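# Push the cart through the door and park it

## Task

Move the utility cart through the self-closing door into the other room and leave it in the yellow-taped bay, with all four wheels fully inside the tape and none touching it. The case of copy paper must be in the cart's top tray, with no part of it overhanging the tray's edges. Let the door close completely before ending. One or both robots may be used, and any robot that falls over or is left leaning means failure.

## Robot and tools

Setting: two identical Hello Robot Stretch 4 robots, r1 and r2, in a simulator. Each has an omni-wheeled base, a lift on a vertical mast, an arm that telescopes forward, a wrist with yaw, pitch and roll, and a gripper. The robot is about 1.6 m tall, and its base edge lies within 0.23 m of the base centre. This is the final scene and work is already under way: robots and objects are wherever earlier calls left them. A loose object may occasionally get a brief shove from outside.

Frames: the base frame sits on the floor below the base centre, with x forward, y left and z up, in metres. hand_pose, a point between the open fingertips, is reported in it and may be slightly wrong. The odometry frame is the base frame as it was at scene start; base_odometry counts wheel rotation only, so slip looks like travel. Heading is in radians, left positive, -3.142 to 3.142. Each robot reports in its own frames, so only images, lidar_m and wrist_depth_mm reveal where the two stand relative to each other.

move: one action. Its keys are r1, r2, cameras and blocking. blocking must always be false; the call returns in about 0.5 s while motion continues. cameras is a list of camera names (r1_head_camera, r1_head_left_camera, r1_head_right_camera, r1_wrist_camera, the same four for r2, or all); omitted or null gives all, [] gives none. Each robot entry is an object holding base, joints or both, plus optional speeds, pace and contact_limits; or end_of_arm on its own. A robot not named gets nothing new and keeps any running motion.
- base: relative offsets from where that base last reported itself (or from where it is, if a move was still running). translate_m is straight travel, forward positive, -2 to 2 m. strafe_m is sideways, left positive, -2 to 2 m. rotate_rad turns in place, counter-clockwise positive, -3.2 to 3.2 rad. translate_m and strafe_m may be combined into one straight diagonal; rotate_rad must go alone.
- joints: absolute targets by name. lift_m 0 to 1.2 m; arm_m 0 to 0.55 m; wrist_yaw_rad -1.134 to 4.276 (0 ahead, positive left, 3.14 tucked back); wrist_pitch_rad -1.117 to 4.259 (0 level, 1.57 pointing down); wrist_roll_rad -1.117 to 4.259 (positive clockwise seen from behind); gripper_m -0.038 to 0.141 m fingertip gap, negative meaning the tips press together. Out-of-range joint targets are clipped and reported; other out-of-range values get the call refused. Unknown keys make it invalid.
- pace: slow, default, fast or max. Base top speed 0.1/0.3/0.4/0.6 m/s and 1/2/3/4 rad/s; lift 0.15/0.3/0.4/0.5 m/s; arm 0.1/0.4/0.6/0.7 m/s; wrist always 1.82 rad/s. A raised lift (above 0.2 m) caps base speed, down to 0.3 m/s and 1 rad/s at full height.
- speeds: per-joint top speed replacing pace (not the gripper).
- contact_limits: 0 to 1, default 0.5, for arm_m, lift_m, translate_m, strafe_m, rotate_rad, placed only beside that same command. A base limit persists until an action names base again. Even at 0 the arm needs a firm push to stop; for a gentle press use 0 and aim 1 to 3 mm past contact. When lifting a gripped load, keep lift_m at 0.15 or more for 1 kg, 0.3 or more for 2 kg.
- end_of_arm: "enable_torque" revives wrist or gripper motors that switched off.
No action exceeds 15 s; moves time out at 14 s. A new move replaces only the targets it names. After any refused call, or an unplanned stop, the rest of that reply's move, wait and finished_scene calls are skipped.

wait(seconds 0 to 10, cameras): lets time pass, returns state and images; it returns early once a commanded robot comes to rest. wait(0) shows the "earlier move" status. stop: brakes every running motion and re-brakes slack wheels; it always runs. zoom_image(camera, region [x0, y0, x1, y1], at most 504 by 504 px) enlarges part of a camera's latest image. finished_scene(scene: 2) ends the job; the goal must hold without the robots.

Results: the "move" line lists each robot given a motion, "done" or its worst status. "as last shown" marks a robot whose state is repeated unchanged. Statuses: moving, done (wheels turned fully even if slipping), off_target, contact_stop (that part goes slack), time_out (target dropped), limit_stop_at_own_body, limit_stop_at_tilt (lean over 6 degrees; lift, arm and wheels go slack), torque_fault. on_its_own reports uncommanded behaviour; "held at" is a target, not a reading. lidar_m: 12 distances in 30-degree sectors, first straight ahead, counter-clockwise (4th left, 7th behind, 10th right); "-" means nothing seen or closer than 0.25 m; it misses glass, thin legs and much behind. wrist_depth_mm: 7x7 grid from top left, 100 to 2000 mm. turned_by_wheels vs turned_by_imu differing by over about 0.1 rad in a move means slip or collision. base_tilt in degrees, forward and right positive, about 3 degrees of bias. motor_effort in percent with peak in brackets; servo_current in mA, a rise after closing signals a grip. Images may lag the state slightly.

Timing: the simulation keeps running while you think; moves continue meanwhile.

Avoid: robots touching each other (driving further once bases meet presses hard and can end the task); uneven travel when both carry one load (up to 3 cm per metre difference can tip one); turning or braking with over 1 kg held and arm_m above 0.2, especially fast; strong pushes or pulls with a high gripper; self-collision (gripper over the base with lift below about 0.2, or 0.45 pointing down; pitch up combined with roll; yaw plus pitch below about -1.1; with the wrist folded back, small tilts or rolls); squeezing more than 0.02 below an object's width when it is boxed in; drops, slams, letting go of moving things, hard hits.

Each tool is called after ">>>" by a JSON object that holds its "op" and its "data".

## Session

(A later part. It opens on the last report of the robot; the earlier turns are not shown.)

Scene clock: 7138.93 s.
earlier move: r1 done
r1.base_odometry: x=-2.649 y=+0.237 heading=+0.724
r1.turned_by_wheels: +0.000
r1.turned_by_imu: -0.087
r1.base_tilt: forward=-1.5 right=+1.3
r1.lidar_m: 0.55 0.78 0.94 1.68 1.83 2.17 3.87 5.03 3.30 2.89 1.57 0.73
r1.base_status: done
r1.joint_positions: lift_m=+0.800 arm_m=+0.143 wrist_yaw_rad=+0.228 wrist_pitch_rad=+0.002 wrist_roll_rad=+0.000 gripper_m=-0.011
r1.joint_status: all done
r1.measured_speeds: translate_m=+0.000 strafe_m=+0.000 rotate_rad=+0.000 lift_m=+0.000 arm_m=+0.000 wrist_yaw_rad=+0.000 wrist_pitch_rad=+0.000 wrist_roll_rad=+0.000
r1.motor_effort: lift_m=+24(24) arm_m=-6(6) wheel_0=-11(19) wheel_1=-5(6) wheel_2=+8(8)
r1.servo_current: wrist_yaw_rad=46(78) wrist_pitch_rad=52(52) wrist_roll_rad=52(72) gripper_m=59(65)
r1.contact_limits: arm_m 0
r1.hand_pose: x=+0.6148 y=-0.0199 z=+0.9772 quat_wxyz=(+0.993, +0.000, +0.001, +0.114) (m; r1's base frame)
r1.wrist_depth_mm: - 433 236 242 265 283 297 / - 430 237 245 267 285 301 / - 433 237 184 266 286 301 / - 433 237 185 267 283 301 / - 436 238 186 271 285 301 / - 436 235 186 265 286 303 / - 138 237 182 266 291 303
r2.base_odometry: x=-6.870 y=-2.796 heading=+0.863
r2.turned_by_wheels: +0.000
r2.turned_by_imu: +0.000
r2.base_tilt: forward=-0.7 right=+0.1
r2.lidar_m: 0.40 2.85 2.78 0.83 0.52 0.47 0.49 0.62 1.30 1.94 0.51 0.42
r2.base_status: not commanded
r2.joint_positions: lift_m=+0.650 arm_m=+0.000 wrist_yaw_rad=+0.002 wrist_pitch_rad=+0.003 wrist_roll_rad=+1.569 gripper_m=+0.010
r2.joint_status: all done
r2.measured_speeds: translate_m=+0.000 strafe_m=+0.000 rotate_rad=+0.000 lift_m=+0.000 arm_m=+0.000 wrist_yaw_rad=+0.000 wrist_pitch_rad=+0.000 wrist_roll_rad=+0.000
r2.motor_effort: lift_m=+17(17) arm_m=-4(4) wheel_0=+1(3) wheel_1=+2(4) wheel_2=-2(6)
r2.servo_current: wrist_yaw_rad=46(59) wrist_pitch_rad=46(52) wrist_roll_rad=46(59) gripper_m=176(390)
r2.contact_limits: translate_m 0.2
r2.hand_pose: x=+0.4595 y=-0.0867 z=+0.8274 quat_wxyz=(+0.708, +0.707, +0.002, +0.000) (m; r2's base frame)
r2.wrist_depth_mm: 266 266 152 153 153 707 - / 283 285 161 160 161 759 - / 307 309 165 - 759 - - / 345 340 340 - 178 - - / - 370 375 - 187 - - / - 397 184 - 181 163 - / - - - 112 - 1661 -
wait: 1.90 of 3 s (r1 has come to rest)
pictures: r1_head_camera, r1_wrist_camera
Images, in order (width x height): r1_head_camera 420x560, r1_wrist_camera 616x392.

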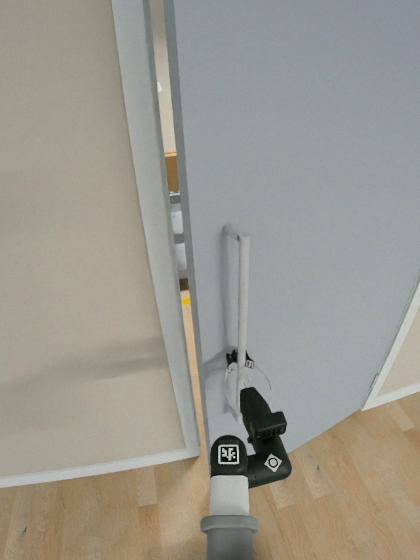

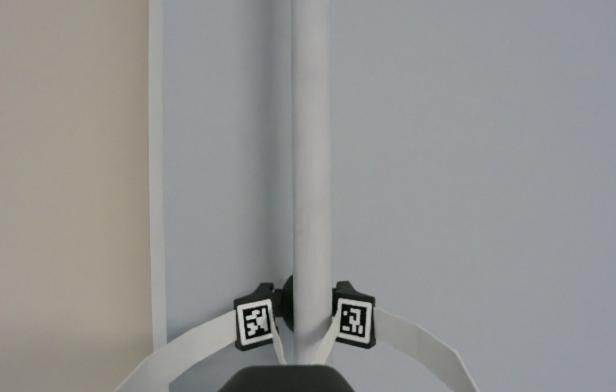

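>>> {"op": "move", "data": {"r1": {"base": {"translate_m": 0.13, "strafe_m": 0.08}, "joints": {"wrist_yaw_rad": 0.12}, "pace": "slow", "speeds": {"wrist_yaw_rad": 0.06}, "contact_limits": {"translate_m": 0.3}}, "r2": {"base": {"translate_m": -0.109, "strafe_m": 0.036}, "pace": "slow"}, "blocking": false, "cameras": []}}

>>> {"op": "wait", "data": {"seconds": 2, "cameras": ["r2_head_camera", "r2_wrist_camera"]}}

>>> {"op": "wait", "data": {"seconds": 3, "cameras": ["r1_head_camera", "r1_wrist_camera"]}}

Scene clock: 7179.17 s.
move: r1 moving; r2 moving
r1.base_odometry: x=-2.645 y=+0.251 heading=+0.723
r1.turned_by_wheels: +0.000
r1.turned_by_imu: +0.000
r1.base_tilt: forward=-1.5 right=+1.3
r1.lidar_m: 0.53 0.78 0.93 1.67 1.84 2.15 3.87 5.03 3.34 2.90 1.53 0.73
r1.base_status: translate_m moving; strafe_m moving
r1.joint_positions: lift_m=+0.800 arm_m=+0.143 wrist_yaw_rad=+0.210 wrist_pitch_rad=+0.002 wrist_roll_rad=+0.000 gripper_m=-0.011
r1.joint_status: wrist_yaw_rad moving
r1.measured_speeds: translate_m=+0.048 strafe_m=+0.030 rotate_rad=+0.001 lift_m=+0.000 arm_m=+0.000 wrist_yaw_rad=-0.051 wrist_pitch_rad=+0.000 wrist_roll_rad=+0.000
r1.motor_effort: lift_m=+24(24) arm_m=-6(6) wheel_0=-9(12) wheel_1=+4(4) wheel_2=+3(7)
r1.servo_current: wrist_yaw_rad=78(78) wrist_pitch_rad=46(52) wrist_roll_rad=39(59) gripper_m=52(65)
r1.contact_limits: arm_m 0; translate_m 0.3
r1.hand_pose: x=+0.6143 y=-0.0255 z=+0.9772 quat_wxyz=(+0.995, +0.000, +0.001, +0.105) (m; r1's base frame)
r1.wrist_depth_mm: - 418 236 244 266 283 300 / - 418 236 245 267 285 303 / - 418 237 182 267 287 301 / - 421 237 183 267 286 303 / - 421 238 246 270 287 304 / - 424 233 184 270 287 304 / - 140 237 183 270 294 303
r2.base_odometry: x=-6.881 y=-2.803 heading=+0.864
r2.turned_by_wheels: +0.000
r2.turned_by_imu: +0.001
r2.base_tilt: forward=-0.7 right=+0.1
r2.lidar_m: 0.40 2.90 2.76 0.81 0.52 0.46 0.46 0.61 1.26 1.92 0.46 0.40
r2.base_status: translate_m moving; strafe_m moving
r2.joint_positions: lift_m=+0.650 arm_m=+0.000 wrist_yaw_rad=+0.002 wrist_pitch_rad=+0.003 wrist_roll_rad=+1.569 gripper_m=+0.010
r2.joint_status: not commanded
r2.measured_speeds: translate_m=-0.048 strafe_m=+0.015 rotate_rad=+0.001 lift_m=+0.000 arm_m=+0.000 wrist_yaw_rad=+0.000 wrist_pitch_rad=+0.000 wrist_roll_rad=+0.000
r2.motor_effort: lift_m=+17(17) arm_m=-3(4) wheel_0=-4(8) wheel_1=-7(7) wheel_2=+12(14)
r2.servo_current: wrist_yaw_rad=39(52) wrist_pitch_rad=46(46) wrist_roll_rad=46(59) gripper_m=176(182)
r2.hand_pose: x=+0.4595 y=-0.0867 z=+0.8274 quat_wxyz=(+0.708, +0.707, +0.002, +0.000) (m; r2's base frame)
r2.wrist_depth_mm: 266 267 152 153 153 707 - / 283 285 160 160 161 741 - / 307 309 165 - 768 - - / 345 338 340 - 178 - - / - 373 375 - 187 - - / - 397 185 - 181 163 - / - - - 112 - 1661 -
pictures: none
No camera images: "cameras" was empty.

Scene clock: 7181.03 s.
earlier move: r1 moving; r2 done
r1.base_odometry: x=-2.605 y=+0.383 heading=+0.723
r1.turned_by_wheels: +0.000
r1.turned_by_imu: +0.000
r1.base_tilt: forward=-1.6 right=+1.2
r1.lidar_m: 0.51 0.64 0.75 1.37 1.78 2.10 3.76 5.17 3.39 2.94 1.31 0.71
r1.base_status: translate_m moving; strafe_m moving
r1.joint_positions: lift_m=+0.800 arm_m=+0.143 wrist_yaw_rad=+0.123 wrist_pitch_rad=+0.002 wrist_roll_rad=+0.000 gripper_m=-0.011
r1.joint_status: all done
r1.measured_speeds: translate_m=+0.005 strafe_m=+0.003 rotate_rad=-0.001 lift_m=+0.000 arm_m=+0.000 wrist_yaw_rad=+0.000 wrist_pitch_rad=+0.000 wrist_roll_rad=+0.000
r1.motor_effort: lift_m=+24(24) arm_m=-4(6) wheel_0=-3(12) wheel_1=+2(7) wheel_2=-2(7)
r1.servo_current: wrist_yaw_rad=52(98) wrist_pitch_rad=39(52) wrist_roll_rad=39(65) gripper_m=52(65)
r1.contact_limits: arm_m 0; translate_m 0.3
r1.hand_pose: x=+0.6108 y=-0.0515 z=+0.9772 quat_wxyz=(+0.998, +0.000, +0.001, +0.061) (m; r1's base frame)
r1.wrist_depth_mm: 291 285 236 178 258 271 283 / 294 285 237 243 259 272 282 / 294 286 237 180 260 272 285 / 294 287 237 244 260 273 286 / 297 289 238 245 259 274 285 / 297 289 235 181 263 274 287 / 297 289 238 181 178 277 287
r2.base_odometry: x=-6.968 y=-2.855 heading=+0.863
r2.turned_by_wheels: +0.000
r2.turned_by_imu: +0.000
r2.base_tilt: forward=-0.6 right=+0.1
r2.lidar_m: 0.39 3.03 2.75 0.64 0.40 0.36 0.37 0.46 1.01 1.95 0.50 0.40
r2.base_status: done
r2.joint_positions: lift_m=+0.650 arm_m=+0.000 wrist_yaw_rad=+0.002 wrist_pitch_rad=+0.003 wrist_roll_rad=+1.569 gripper_m=+0.009
r2.joint_status: not commanded
r2.measured_speeds: translate_m=+0.000 strafe_m=+0.000 rotate_rad=+0.000 lift_m=+0.000 arm_m=+0.000 wrist_yaw_rad=+0.000 wrist_pitch_rad=+0.000 wrist_roll_rad=+0.000
r2.motor_effort: lift_m=+17(17) arm_m=-3(4) wheel_0=-3(8) wheel_1=-5(7) wheel_2=+8(15)
r2.servo_current: wrist_yaw_rad=52(52) wrist_pitch_rad=39(52) wrist_roll_rad=39(59) gripper_m=169(182)
r2.hand_pose: x=+0.4595 y=-0.0867 z=+0.8274 quat_wxyz=(+0.708, +0.707, +0.002, +0.000) (m; r2's base frame)
r2.wrist_depth_mm: 264 265 150 149 151 699 - / 282 283 158 158 158 750 - / 309 309 164 163 788 - - / 343 340 340 - 177 - - / - 377 373 - 186 - - / - 397 184 - 182 163 - / - - - 112 - 1661 -
wait: 1.87 of 2 s (r2 has come to rest)
pictures: r2_head_camera, r2_wrist_camera
Images, in order (width x height): r2_head_camera 420x560, r2_wrist_camera 616x392.

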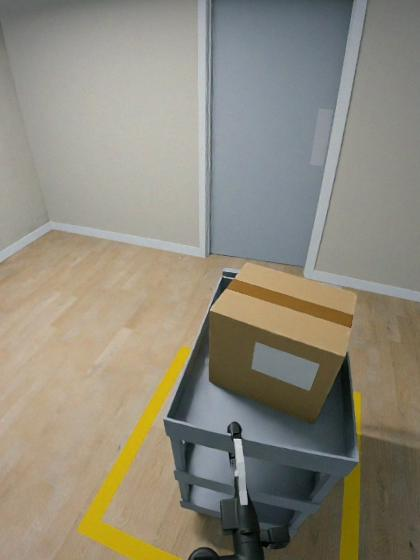

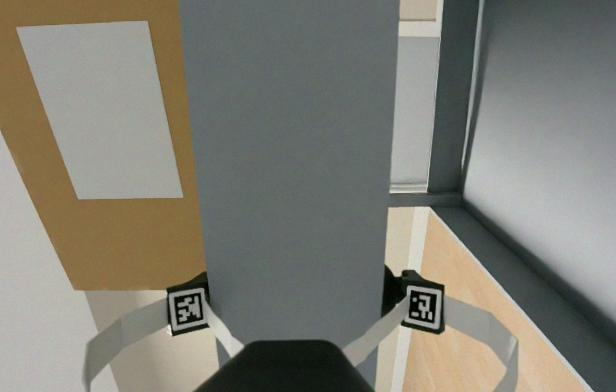

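Scene clock: 7181.43 s.
earlier move: r1 done
r1.base_odometry: x=-2.604 y=+0.383 heading=+0.724
r1.turned_by_wheels: +0.001
r1.turned_by_imu: +0.001
r1.base_tilt: forward=-1.5 right=+1.3
r1.lidar_m: 0.55 0.61 0.76 1.41 1.79 2.12 3.78 5.17 3.37 2.93 1.26 0.69
r1.base_status: done
r1.joint_positions: lift_m=+0.800 arm_m=+0.143 wrist_yaw_rad=+0.123 wrist_pitch_rad=+0.002 wrist_roll_rad=+0.000 gripper_m=-0.011
r1.joint_status: all done
r1.measured_speeds: translate_m=+0.000 strafe_m=+0.000 rotate_rad=+0.000 lift_m=+0.000 arm_m=+0.000 wrist_yaw_rad=+0.000 wrist_pitch_rad=+0.000 wrist_roll_rad=+0.000
r1.motor_effort: lift_m=+24(24) arm_m=-4(6) wheel_0=-3(12) wheel_1=-1(7) wheel_2=+10(10)
r1.servo_current: wrist_yaw_rad=46(98) wrist_pitch_rad=39(52) wrist_roll_rad=33(65) gripper_m=52(65)
r1.contact_limits: arm_m 0; translate_m 0.3
r1.hand_pose: x=+0.6109 y=-0.0512 z=+0.9772 quat_wxyz=(+0.998, +0.000, +0.001, +0.062) (m; r1's base frame)
r1.wrist_depth_mm: 290 285 240 184 260 272 283 / 291 285 239 246 260 272 282 / 293 286 243 187 262 273 285 / 294 286 241 187 263 274 285 / 294 287 242 189 263 274 285 / 296 289 238 182 263 276 286 / 296 286 241 187 262 278 287
r2.base_odometry: x=-6.968 y=-2.855 heading=+0.863
r2.turned_by_wheels: +0.000
r2.turned_by_imu: +0.000
r2.base_tilt: forward=-0.7 right=+0.1
r2.lidar_m: 0.41 3.02 2.77 0.63 0.39 0.37 0.37 0.48 1.04 1.93 0.50 0.40
r2.base_status: done
r2.joint_positions: lift_m=+0.650 arm_m=+0.000 wrist_yaw_rad=+0.002 wrist_pitch_rad=+0.003 wrist_roll_rad=+1.569 gripper_m=+0.009
r2.joint_status: not commanded
r2.measured_speeds: translate_m=+0.000 strafe_m=+0.000 rotate_rad=+0.000 lift_m=+0.000 arm_m=+0.000 wrist_yaw_rad=+0.000 wrist_pitch_rad=+0.000 wrist_roll_rad=+0.000
r2.motor_effort: lift_m=+17(17) arm_m=-3(4) wheel_0=-2(8) wheel_1=-5(7) wheel_2=+8(15)
r2.servo_current: wrist_yaw_rad=46(65) wrist_pitch_rad=46(52) wrist_roll_rad=52(59) gripper_m=169(182)
r2.hand_pose: x=+0.4595 y=-0.0867 z=+0.8274 quat_wxyz=(+0.708, +0.707, +0.002, +0.000) (m; r2's base frame)
r2.wrist_depth_mm: 262 265 150 150 151 699 - / 282 283 157 158 158 750 - / 307 307 164 162 768 - - / 343 338 342 - 176 - - / - 377 373 - 186 1983 - / - 399 185 - 182 163 - / - - - 112 - 1661 -
wait: 0.40 of 3 s (r1 has come to rest)
pictures: r1_head_camera, r1_wrist_camera
Images, in order (width x height): r1_head_camera 420x560, r1_wrist_camera 616x392.

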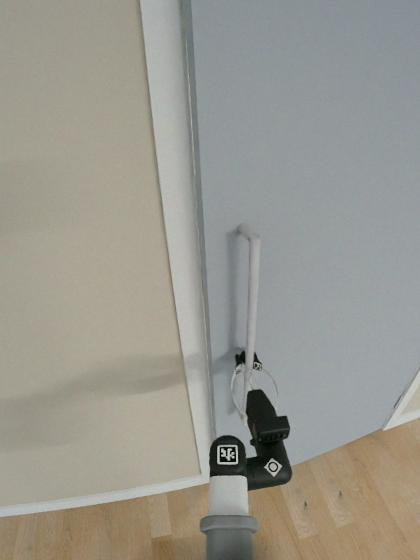

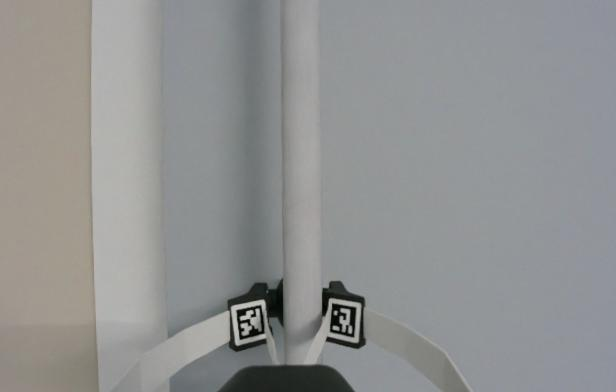

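>>> {"op": "move", "data": {"r1": {"base": {"translate_m": 0.049, "strafe_m": 0.012}, "pace": "slow", "contact_limits": {"translate_m": 0.2}}, "r2": {"joints": {"gripper_m": 0.135}, "pace": "slow"}, "blocking": false, "cameras": []}}

>>> {"op": "wait", "data": {"seconds": 2, "cameras": ["r1_head_camera", "r1_wrist_camera"]}}

>>> {"op": "wait", "data": {"seconds": 1, "cameras": ["r2_head_camera", "r2_wrist_camera"]}}

Scene clock: 7197.37 s.
move: r1 moving; r2 moving
r1.base_odometry: x=-2.597 y=+0.394 heading=+0.725
r1.turned_by_wheels: +0.001
r1.turned_by_imu: +0.000
r1.base_tilt: forward=-1.6 right=+1.3
r1.lidar_m: 0.55 0.63 0.76 1.34 1.78 2.09 3.77 5.18 3.37 2.93 1.26 0.66
r1.base_status: translate_m moving; strafe_m moving
r1.joint_positions: lift_m=+0.800 arm_m=+0.143 wrist_yaw_rad=+0.123 wrist_pitch_rad=+0.002 wrist_roll_rad=+0.000 gripper_m=-0.011
r1.joint_status: not commanded
r1.measured_speeds: translate_m=+0.049 strafe_m=+0.012 rotate_rad=+0.000 lift_m=+0.000 arm_m=+0.000 wrist_yaw_rad=+0.000 wrist_pitch_rad=+0.000 wrist_roll_rad=+0.000
r1.motor_effort: lift_m=+24(24) arm_m=-4(4) wheel_0=+2(5) wheel_1=+3(5) wheel_2=-1(10)
r1.servo_current: wrist_yaw_rad=59(65) wrist_pitch_rad=39(52) wrist_roll_rad=39(65) gripper_m=65(65)
r1.contact_limits: arm_m 0; translate_m 0.2
r1.hand_pose: x=+0.6109 y=-0.0512 z=+0.9772 quat_wxyz=(+0.998, +0.000, +0.001, +0.062) (m; r1's base frame)
r1.wrist_depth_mm: 279 276 238 180 258 270 281 / 282 276 237 245 258 270 279 / 285 276 240 181 259 271 282 / 283 276 240 245 260 271 281 / 285 277 240 246 259 272 282 / 286 278 237 182 262 272 281 / 287 277 241 180 173 274 285
r2.base_odometry: x=-6.969 y=-2.856 heading=+0.863
r2.turned_by_wheels: +0.000
r2.turned_by_imu: +0.000
r2.base_tilt: forward=-0.7 right=+0.1
r2.lidar_m: 0.41 3.02 2.77 0.62 0.38 0.34 0.39 0.45 1.04 1.96 0.47 0.41
r2.base_status: not commanded
r2.joint_positions: lift_m=+0.650 arm_m=+0.000 wrist_yaw_rad=+0.002 wrist_pitch_rad=+0.003 wrist_roll_rad=+1.569 gripper_m=+0.018
r2.joint_status: gripper_m moving
r2.measured_speeds: translate_m=+0.000 strafe_m=+0.000 rotate_rad=+0.000 lift_m=+0.000 arm_m=+0.000 wrist_yaw_rad=+0.000 wrist_pitch_rad=+0.000 wrist_roll_rad=+0.000
r2.motor_effort: lift_m=+17(17) arm_m=-4(4) wheel_0=-1(3) wheel_1=-4(6) wheel_2=+6(8)
r2.servo_current: wrist_yaw_rad=46(59) wrist_pitch_rad=39(46) wrist_roll_rad=39(52) gripper_m=39(163)
r2.hand_pose: x=+0.4595 y=-0.0867 z=+0.8274 quat_wxyz=(+0.708, +0.707, +0.002, +0.000) (m; r2's base frame)
r2.wrist_depth_mm: 265 266 151 151 152 707 - / 283 285 160 160 160 750 - / 309 310 165 - 778 - - / 343 338 343 - 176 - - / - 375 375 - 189 - - / - 402 186 - 182 162 - / - - - 112 - 1863 -
pictures: none
No camera images: "cameras" was empty.

Scene clock: 7198.57 s.
earlier move: r1 done; r2 moving
r1.base_odometry: x=-2.575 y=+0.425 heading=+0.725
r1.turned_by_wheels: +0.000
r1.turned_by_imu: +0.001
r1.base_tilt: forward=-1.5 right=+1.3
r1.lidar_m: 0.53 0.56 0.70 1.28 1.79 2.12 3.80 5.23 3.38 2.91 1.13 0.67
r1.base_status: done
r1.joint_positions: lift_m=+0.800 arm_m=+0.143 wrist_yaw_rad=+0.124 wrist_pitch_rad=+0.002 wrist_roll_rad=+0.000 gripper_m=-0.011
r1.joint_status: not commanded
r1.measured_speeds: translate_m=+0.000 strafe_m=+0.000 rotate_rad=+0.000 lift_m=+0.000 arm_m=+0.000 wrist_yaw_rad=+0.000 wrist_pitch_rad=+0.000 wrist_roll_rad=+0.000
r1.motor_effort: lift_m=+24(24) arm_m=-4(4) wheel_0=+3(7) wheel_1=+2(6) wheel_2=+9(10)
r1.servo_current: wrist_yaw_rad=59(65) wrist_pitch_rad=46(52) wrist_roll_rad=46(65) gripper_m=59(65)
r1.contact_limits: arm_m 0; translate_m 0.2
r1.hand_pose: x=+0.6109 y=-0.0512 z=+0.9772 quat_wxyz=(+0.998, +0.000, +0.001, +0.062) (m; r1's base frame)
r1.wrist_depth_mm: 234 236 242 185 256 263 270 / 235 237 242 250 256 263 271 / 243 238 244 247 256 264 270 / 243 238 244 248 257 265 271 / 244 239 244 248 257 265 272 / 245 239 243 183 258 266 273 / 246 238 246 183 257 267 272
r2.base_odometry: x=-6.969 y=-2.856 heading=+0.863
r2.turned_by_wheels: +0.000
r2.turned_by_imu: +0.000
r2.base_tilt: forward=-0.7 right=+0.0
r2.lidar_m: 0.41 3.01 2.76 0.64 0.37 0.36 0.37 0.49 1.05 1.94 2.42 0.41
r2.base_status: not commanded
r2.joint_positions: lift_m=+0.650 arm_m=+0.000 wrist_yaw_rad=+0.002 wrist_pitch_rad=+0.003 wrist_roll_rad=+1.569 gripper_m=+0.057
r2.joint_status: gripper_m moving
r2.measured_speeds: translate_m=+0.000 strafe_m=+0.000 rotate_rad=+0.000 lift_m=+0.000 arm_m=+0.000 wrist_yaw_rad=+0.000 wrist_pitch_rad=+0.000 wrist_roll_rad=+0.000
r2.motor_effort: lift_m=+17(17) arm_m=-4(4) wheel_0=-1(3) wheel_1=-4(6) wheel_2=+6(8)
r2.servo_current: wrist_yaw_rad=46(65) wrist_pitch_rad=39(52) wrist_roll_rad=46(59) gripper_m=52(163)
r2.hand_pose: x=+0.4595 y=-0.0867 z=+0.8274 quat_wxyz=(+0.708, +0.707, +0.002, +0.000) (m; r2's base frame)
r2.wrist_depth_mm: 272 274 162 162 160 - - / 293 297 297 - 171 759 - / 319 320 322 - 788 - - / 364 347 351 - 190 - - / - 384 387 - 200 1983 - / - - 194 - 191 1366 - / - - - 112 - 1708 -
wait: 1.20 of 2 s (r1 has come to rest)
pictures: r1_head_camera, r1_wrist_camera
Images, in order (width x height): r1_head_camera 420x560, r1_wrist_camera 616x392.

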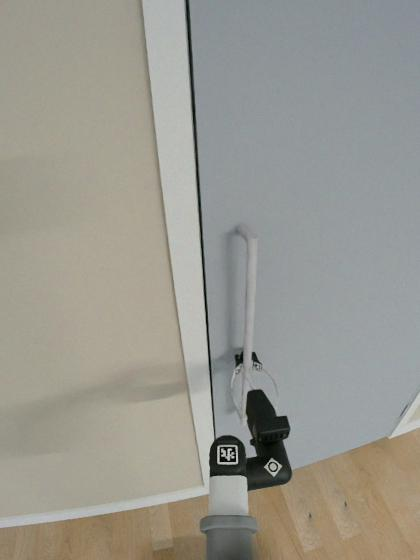

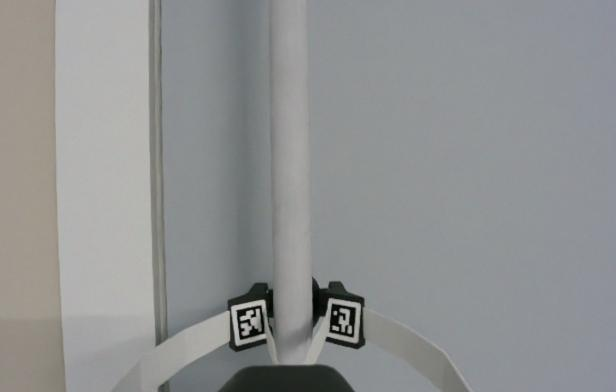

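Scene clock: 7199.57 s.
earlier move: r2 moving
r1.base_odometry: x=-2.575 y=+0.425 heading=+0.725
r1.turned_by_wheels: +0.000
r1.turned_by_imu: +0.000
r1.base_tilt: forward=-1.5 right=+1.3
r1.lidar_m: 0.54 0.58 0.71 1.31 1.78 2.13 3.77 5.22 3.41 2.93 1.16 0.68
r1.base_status: done
r1.joint_positions: lift_m=+0.800 arm_m=+0.143 wrist_yaw_rad=+0.124 wrist_pitch_rad=+0.002 wrist_roll_rad=+0.000 gripper_m=-0.011
r1.joint_status: not commanded
r1.measured_speeds: translate_m=+0.000 strafe_m=+0.000 rotate_rad=+0.000 lift_m=+0.000 arm_m=+0.000 wrist_yaw_rad=+0.000 wrist_pitch_rad=+0.000 wrist_roll_rad=+0.000
r1.motor_effort: lift_m=+24(24) arm_m=-4(4) wheel_0=+3(7) wheel_1=+1(6) wheel_2=+9(10)
r1.servo_current: wrist_yaw_rad=59(65) wrist_pitch_rad=46(52) wrist_roll_rad=39(65) gripper_m=59(65)
r1.contact_limits: arm_m 0; translate_m 0.2
r1.hand_pose: x=+0.6109 y=-0.0511 z=+0.9772 quat_wxyz=(+0.998, +0.000, +0.001, +0.062) (m; r1's base frame)
r1.wrist_depth_mm: 234 236 243 185 256 263 268 / 235 237 243 251 256 263 270 / 243 237 245 248 257 264 270 / 244 238 244 248 258 265 271 / 244 239 245 248 257 265 272 / 246 239 243 183 258 266 272 / 246 238 245 183 257 267 272
r2.base_odometry: x=-6.969 y=-2.856 heading=+0.863
r2.turned_by_wheels: +0.000
r2.turned_by_imu: +0.000
r2.base_tilt: forward=-0.7 right=+0.0
r2.lidar_m: 0.41 3.00 2.76 0.65 0.40 0.36 0.35 0.49 1.02 1.95 2.40 0.41
r2.base_status: not commanded
r2.joint_positions: lift_m=+0.650 arm_m=+0.000 wrist_yaw_rad=+0.002 wrist_pitch_rad=+0.003 wrist_roll_rad=+1.569 gripper_m=+0.087
r2.joint_status: gripper_m moving
r2.measured_speeds: translate_m=+0.000 strafe_m=+0.000 rotate_rad=+0.000 lift_m=+0.000 arm_m=+0.000 wrist_yaw_rad=+0.000 wrist_pitch_rad=+0.000 wrist_roll_rad=+0.000
r2.motor_effort: lift_m=+17(17) arm_m=-4(4) wheel_0=-1(3) wheel_1=-4(6) wheel_2=+6(8)
r2.servo_current: wrist_yaw_rad=46(65) wrist_pitch_rad=39(52) wrist_roll_rad=39(59) gripper_m=65(163)
r2.hand_pose: x=+0.4595 y=-0.0869 z=+0.8274 quat_wxyz=(+0.708, +0.707, +0.002, +0.000) (m; r2's base frame)
r2.wrist_depth_mm: 274 278 164 163 164 723 - / 297 298 297 - 173 778 - / 322 324 327 - 798 778 - / 364 353 355 - 190 - - / - 387 382 - 202 - - / - - 194 - 189 1576 - / - - - 112 - 1863 1229
wait: 1.00 s; no rest
pictures: r2_head_camera, r2_wrist_camera
Images, in order (width x height): r2_head_camera 420x560, r2_wrist_camera 616x392.

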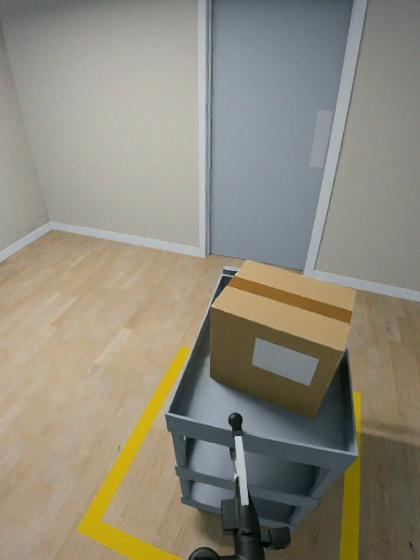

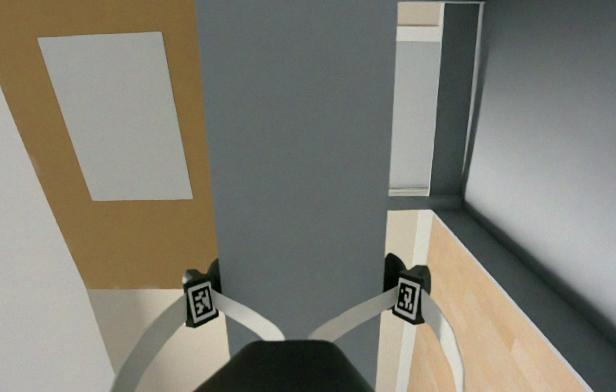

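>>> {"op": "zoom_image", "data": {"camera": "r2_head_camera", "region": [195, 0, 375, 290]}}

>>> {"op": "wait", "data": {"seconds": 0.5, "cameras": ["r1_head_camera", "r1_wrist_camera", "r2_wrist_camera", "r2_head_camera"]}}

>>> {"op": "zoom_image", "data": {"camera": "r1_wrist_camera", "region": [40, 0, 340, 392]}}

>>> {"op": "zoom_image", "data": {"camera": "r1_head_camera", "region": [120, 0, 420, 500]}}

Scaled by 1.738 from the camera's 420x560 image, which has a finer 1200x1600 frame.

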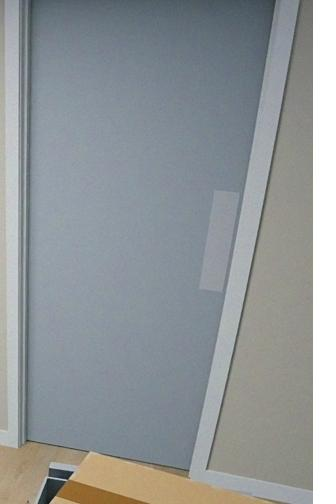

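Scene clock: 7208.10 s.
earlier move: r2 done
r1.base_odometry: x=-2.575 y=+0.425 heading=+0.725
r1.turned_by_wheels: +0.000
r1.turned_by_imu: +0.000
r1.base_tilt: forward=-1.6 right=+1.3
r1.lidar_m: 0.56 0.60 0.71 1.31 1.79 2.10 3.78 5.22 3.39 2.93 1.19 0.64
r1.base_status: done
r1.joint_positions: lift_m=+0.800 arm_m=+0.143 wrist_yaw_rad=+0.124 wrist_pitch_rad=+0.002 wrist_roll_rad=+0.000 gripper_m=-0.011
r1.joint_status: not commanded
r1.measured_speeds: translate_m=+0.000 strafe_m=+0.000 rotate_rad=+0.000 lift_m=+0.000 arm_m=+0.000 wrist_yaw_rad=+0.000 wrist_pitch_rad=+0.000 wrist_roll_rad=+0.000
r1.motor_effort: lift_m=+24(24) arm_m=-4(4) wheel_0=+3(7) wheel_1=+1(6) wheel_2=+9(10)
r1.servo_current: wrist_yaw_rad=46(72) wrist_pitch_rad=46(52) wrist_roll_rad=52(65) gripper_m=59(65)
r1.contact_limits: arm_m 0; translate_m 0.2
r1.hand_pose: x=+0.6109 y=-0.0511 z=+0.9772 quat_wxyz=(+0.998, +0.000, +0.001, +0.062) (m; r1's base frame)
r1.wrist_depth_mm: 242 236 243 246 255 264 268 / 243 237 243 247 256 263 268 / 244 238 244 184 256 264 271 / 245 238 245 247 258 264 272 / 245 239 245 248 257 265 272 / 246 239 242 183 258 266 273 / 246 238 245 183 258 268 273
r2.base_odometry: x=-6.969 y=-2.856 heading=+0.863
r2.turned_by_wheels: +0.000
r2.turned_by_imu: +0.001
r2.base_tilt: forward=-0.7 right=+0.0
r2.lidar_m: 0.42 3.02 2.77 0.62 0.38 0.36 0.38 0.48 1.00 1.94 2.40 0.40
r2.base_status: not commanded
r2.joint_positions: lift_m=+0.650 arm_m=+0.000 wrist_yaw_rad=+0.002 wrist_pitch_rad=+0.003 wrist_roll_rad=+1.569 gripper_m=+0.135
r2.joint_status: all done
r2.measured_speeds: translate_m=+0.000 strafe_m=+0.000 rotate_rad=+0.000 lift_m=+0.000 arm_m=+0.000 wrist_yaw_rad=+0.000 wrist_pitch_rad=+0.000 wrist_roll_rad=+0.000
r2.motor_effort: lift_m=+17(17) arm_m=-4(4) wheel_0=-1(3) wheel_1=-5(6) wheel_2=+6(8)
r2.servo_current: wrist_yaw_rad=52(65) wrist_pitch_rad=46(52) wrist_roll_rad=39(65) gripper_m=52(163)
r2.hand_pose: x=+0.4595 y=-0.0869 z=+0.8274 quat_wxyz=(+0.708, +0.707, +0.002, +0.000) (m; r2's base frame)
r2.wrist_depth_mm: 276 278 163 162 163 723 - / 296 297 300 - 172 741 - / 324 322 324 - 798 768 - / 359 353 353 - 191 - - / - 392 382 - 203 - - / - - 199 158 213 207 - / - - - 112 - 1921 1229
wait: 0.00 of 0.5 s (r2 has come to rest)
pictures: r1_head_camera, r1_wrist_camera, r2_head_camera, r2_wrist_camera
Images, in order (width x height): r1_head_camera 420x560, r1_wrist_camera 616x392, r2_head_camera 420x560, r2_wrist_camera 616x392.

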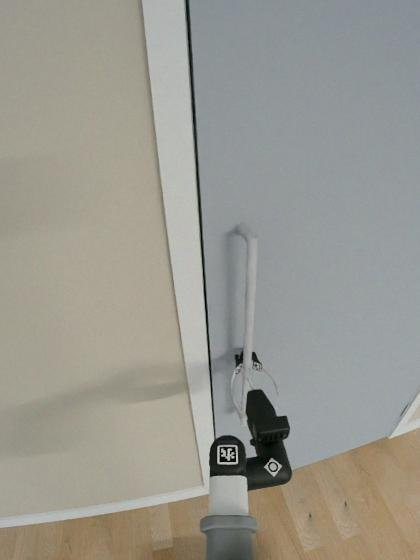

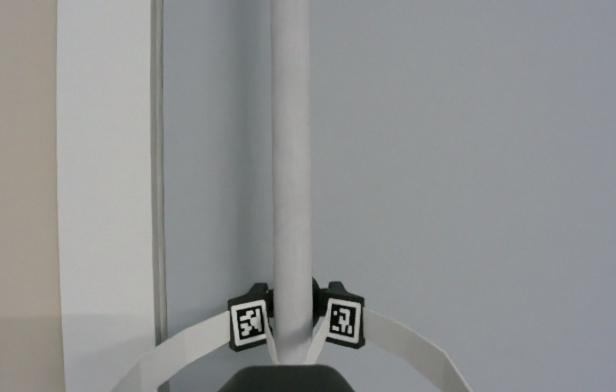

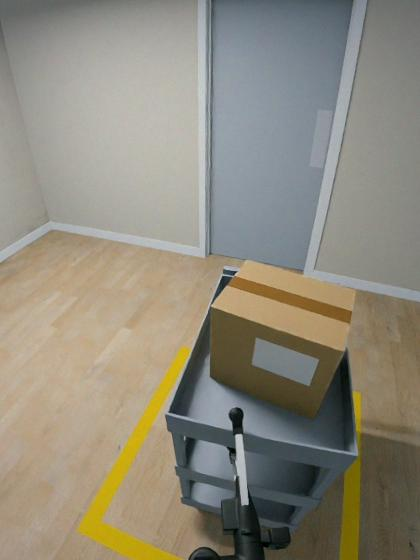

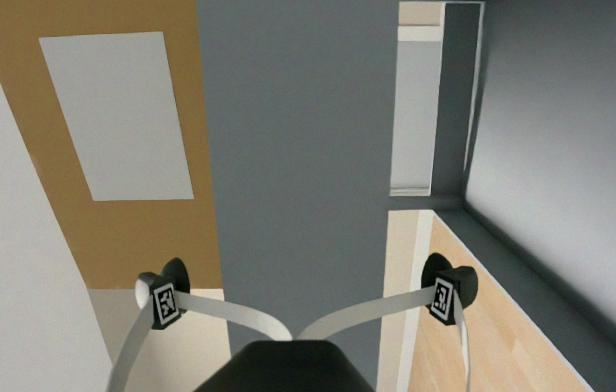

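Scaled by 1.286.

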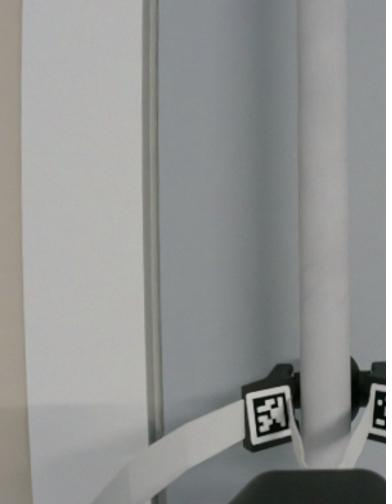

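Scaled by 1.008 from the camera's 420x560 image, which has a finer 600x800 frame.

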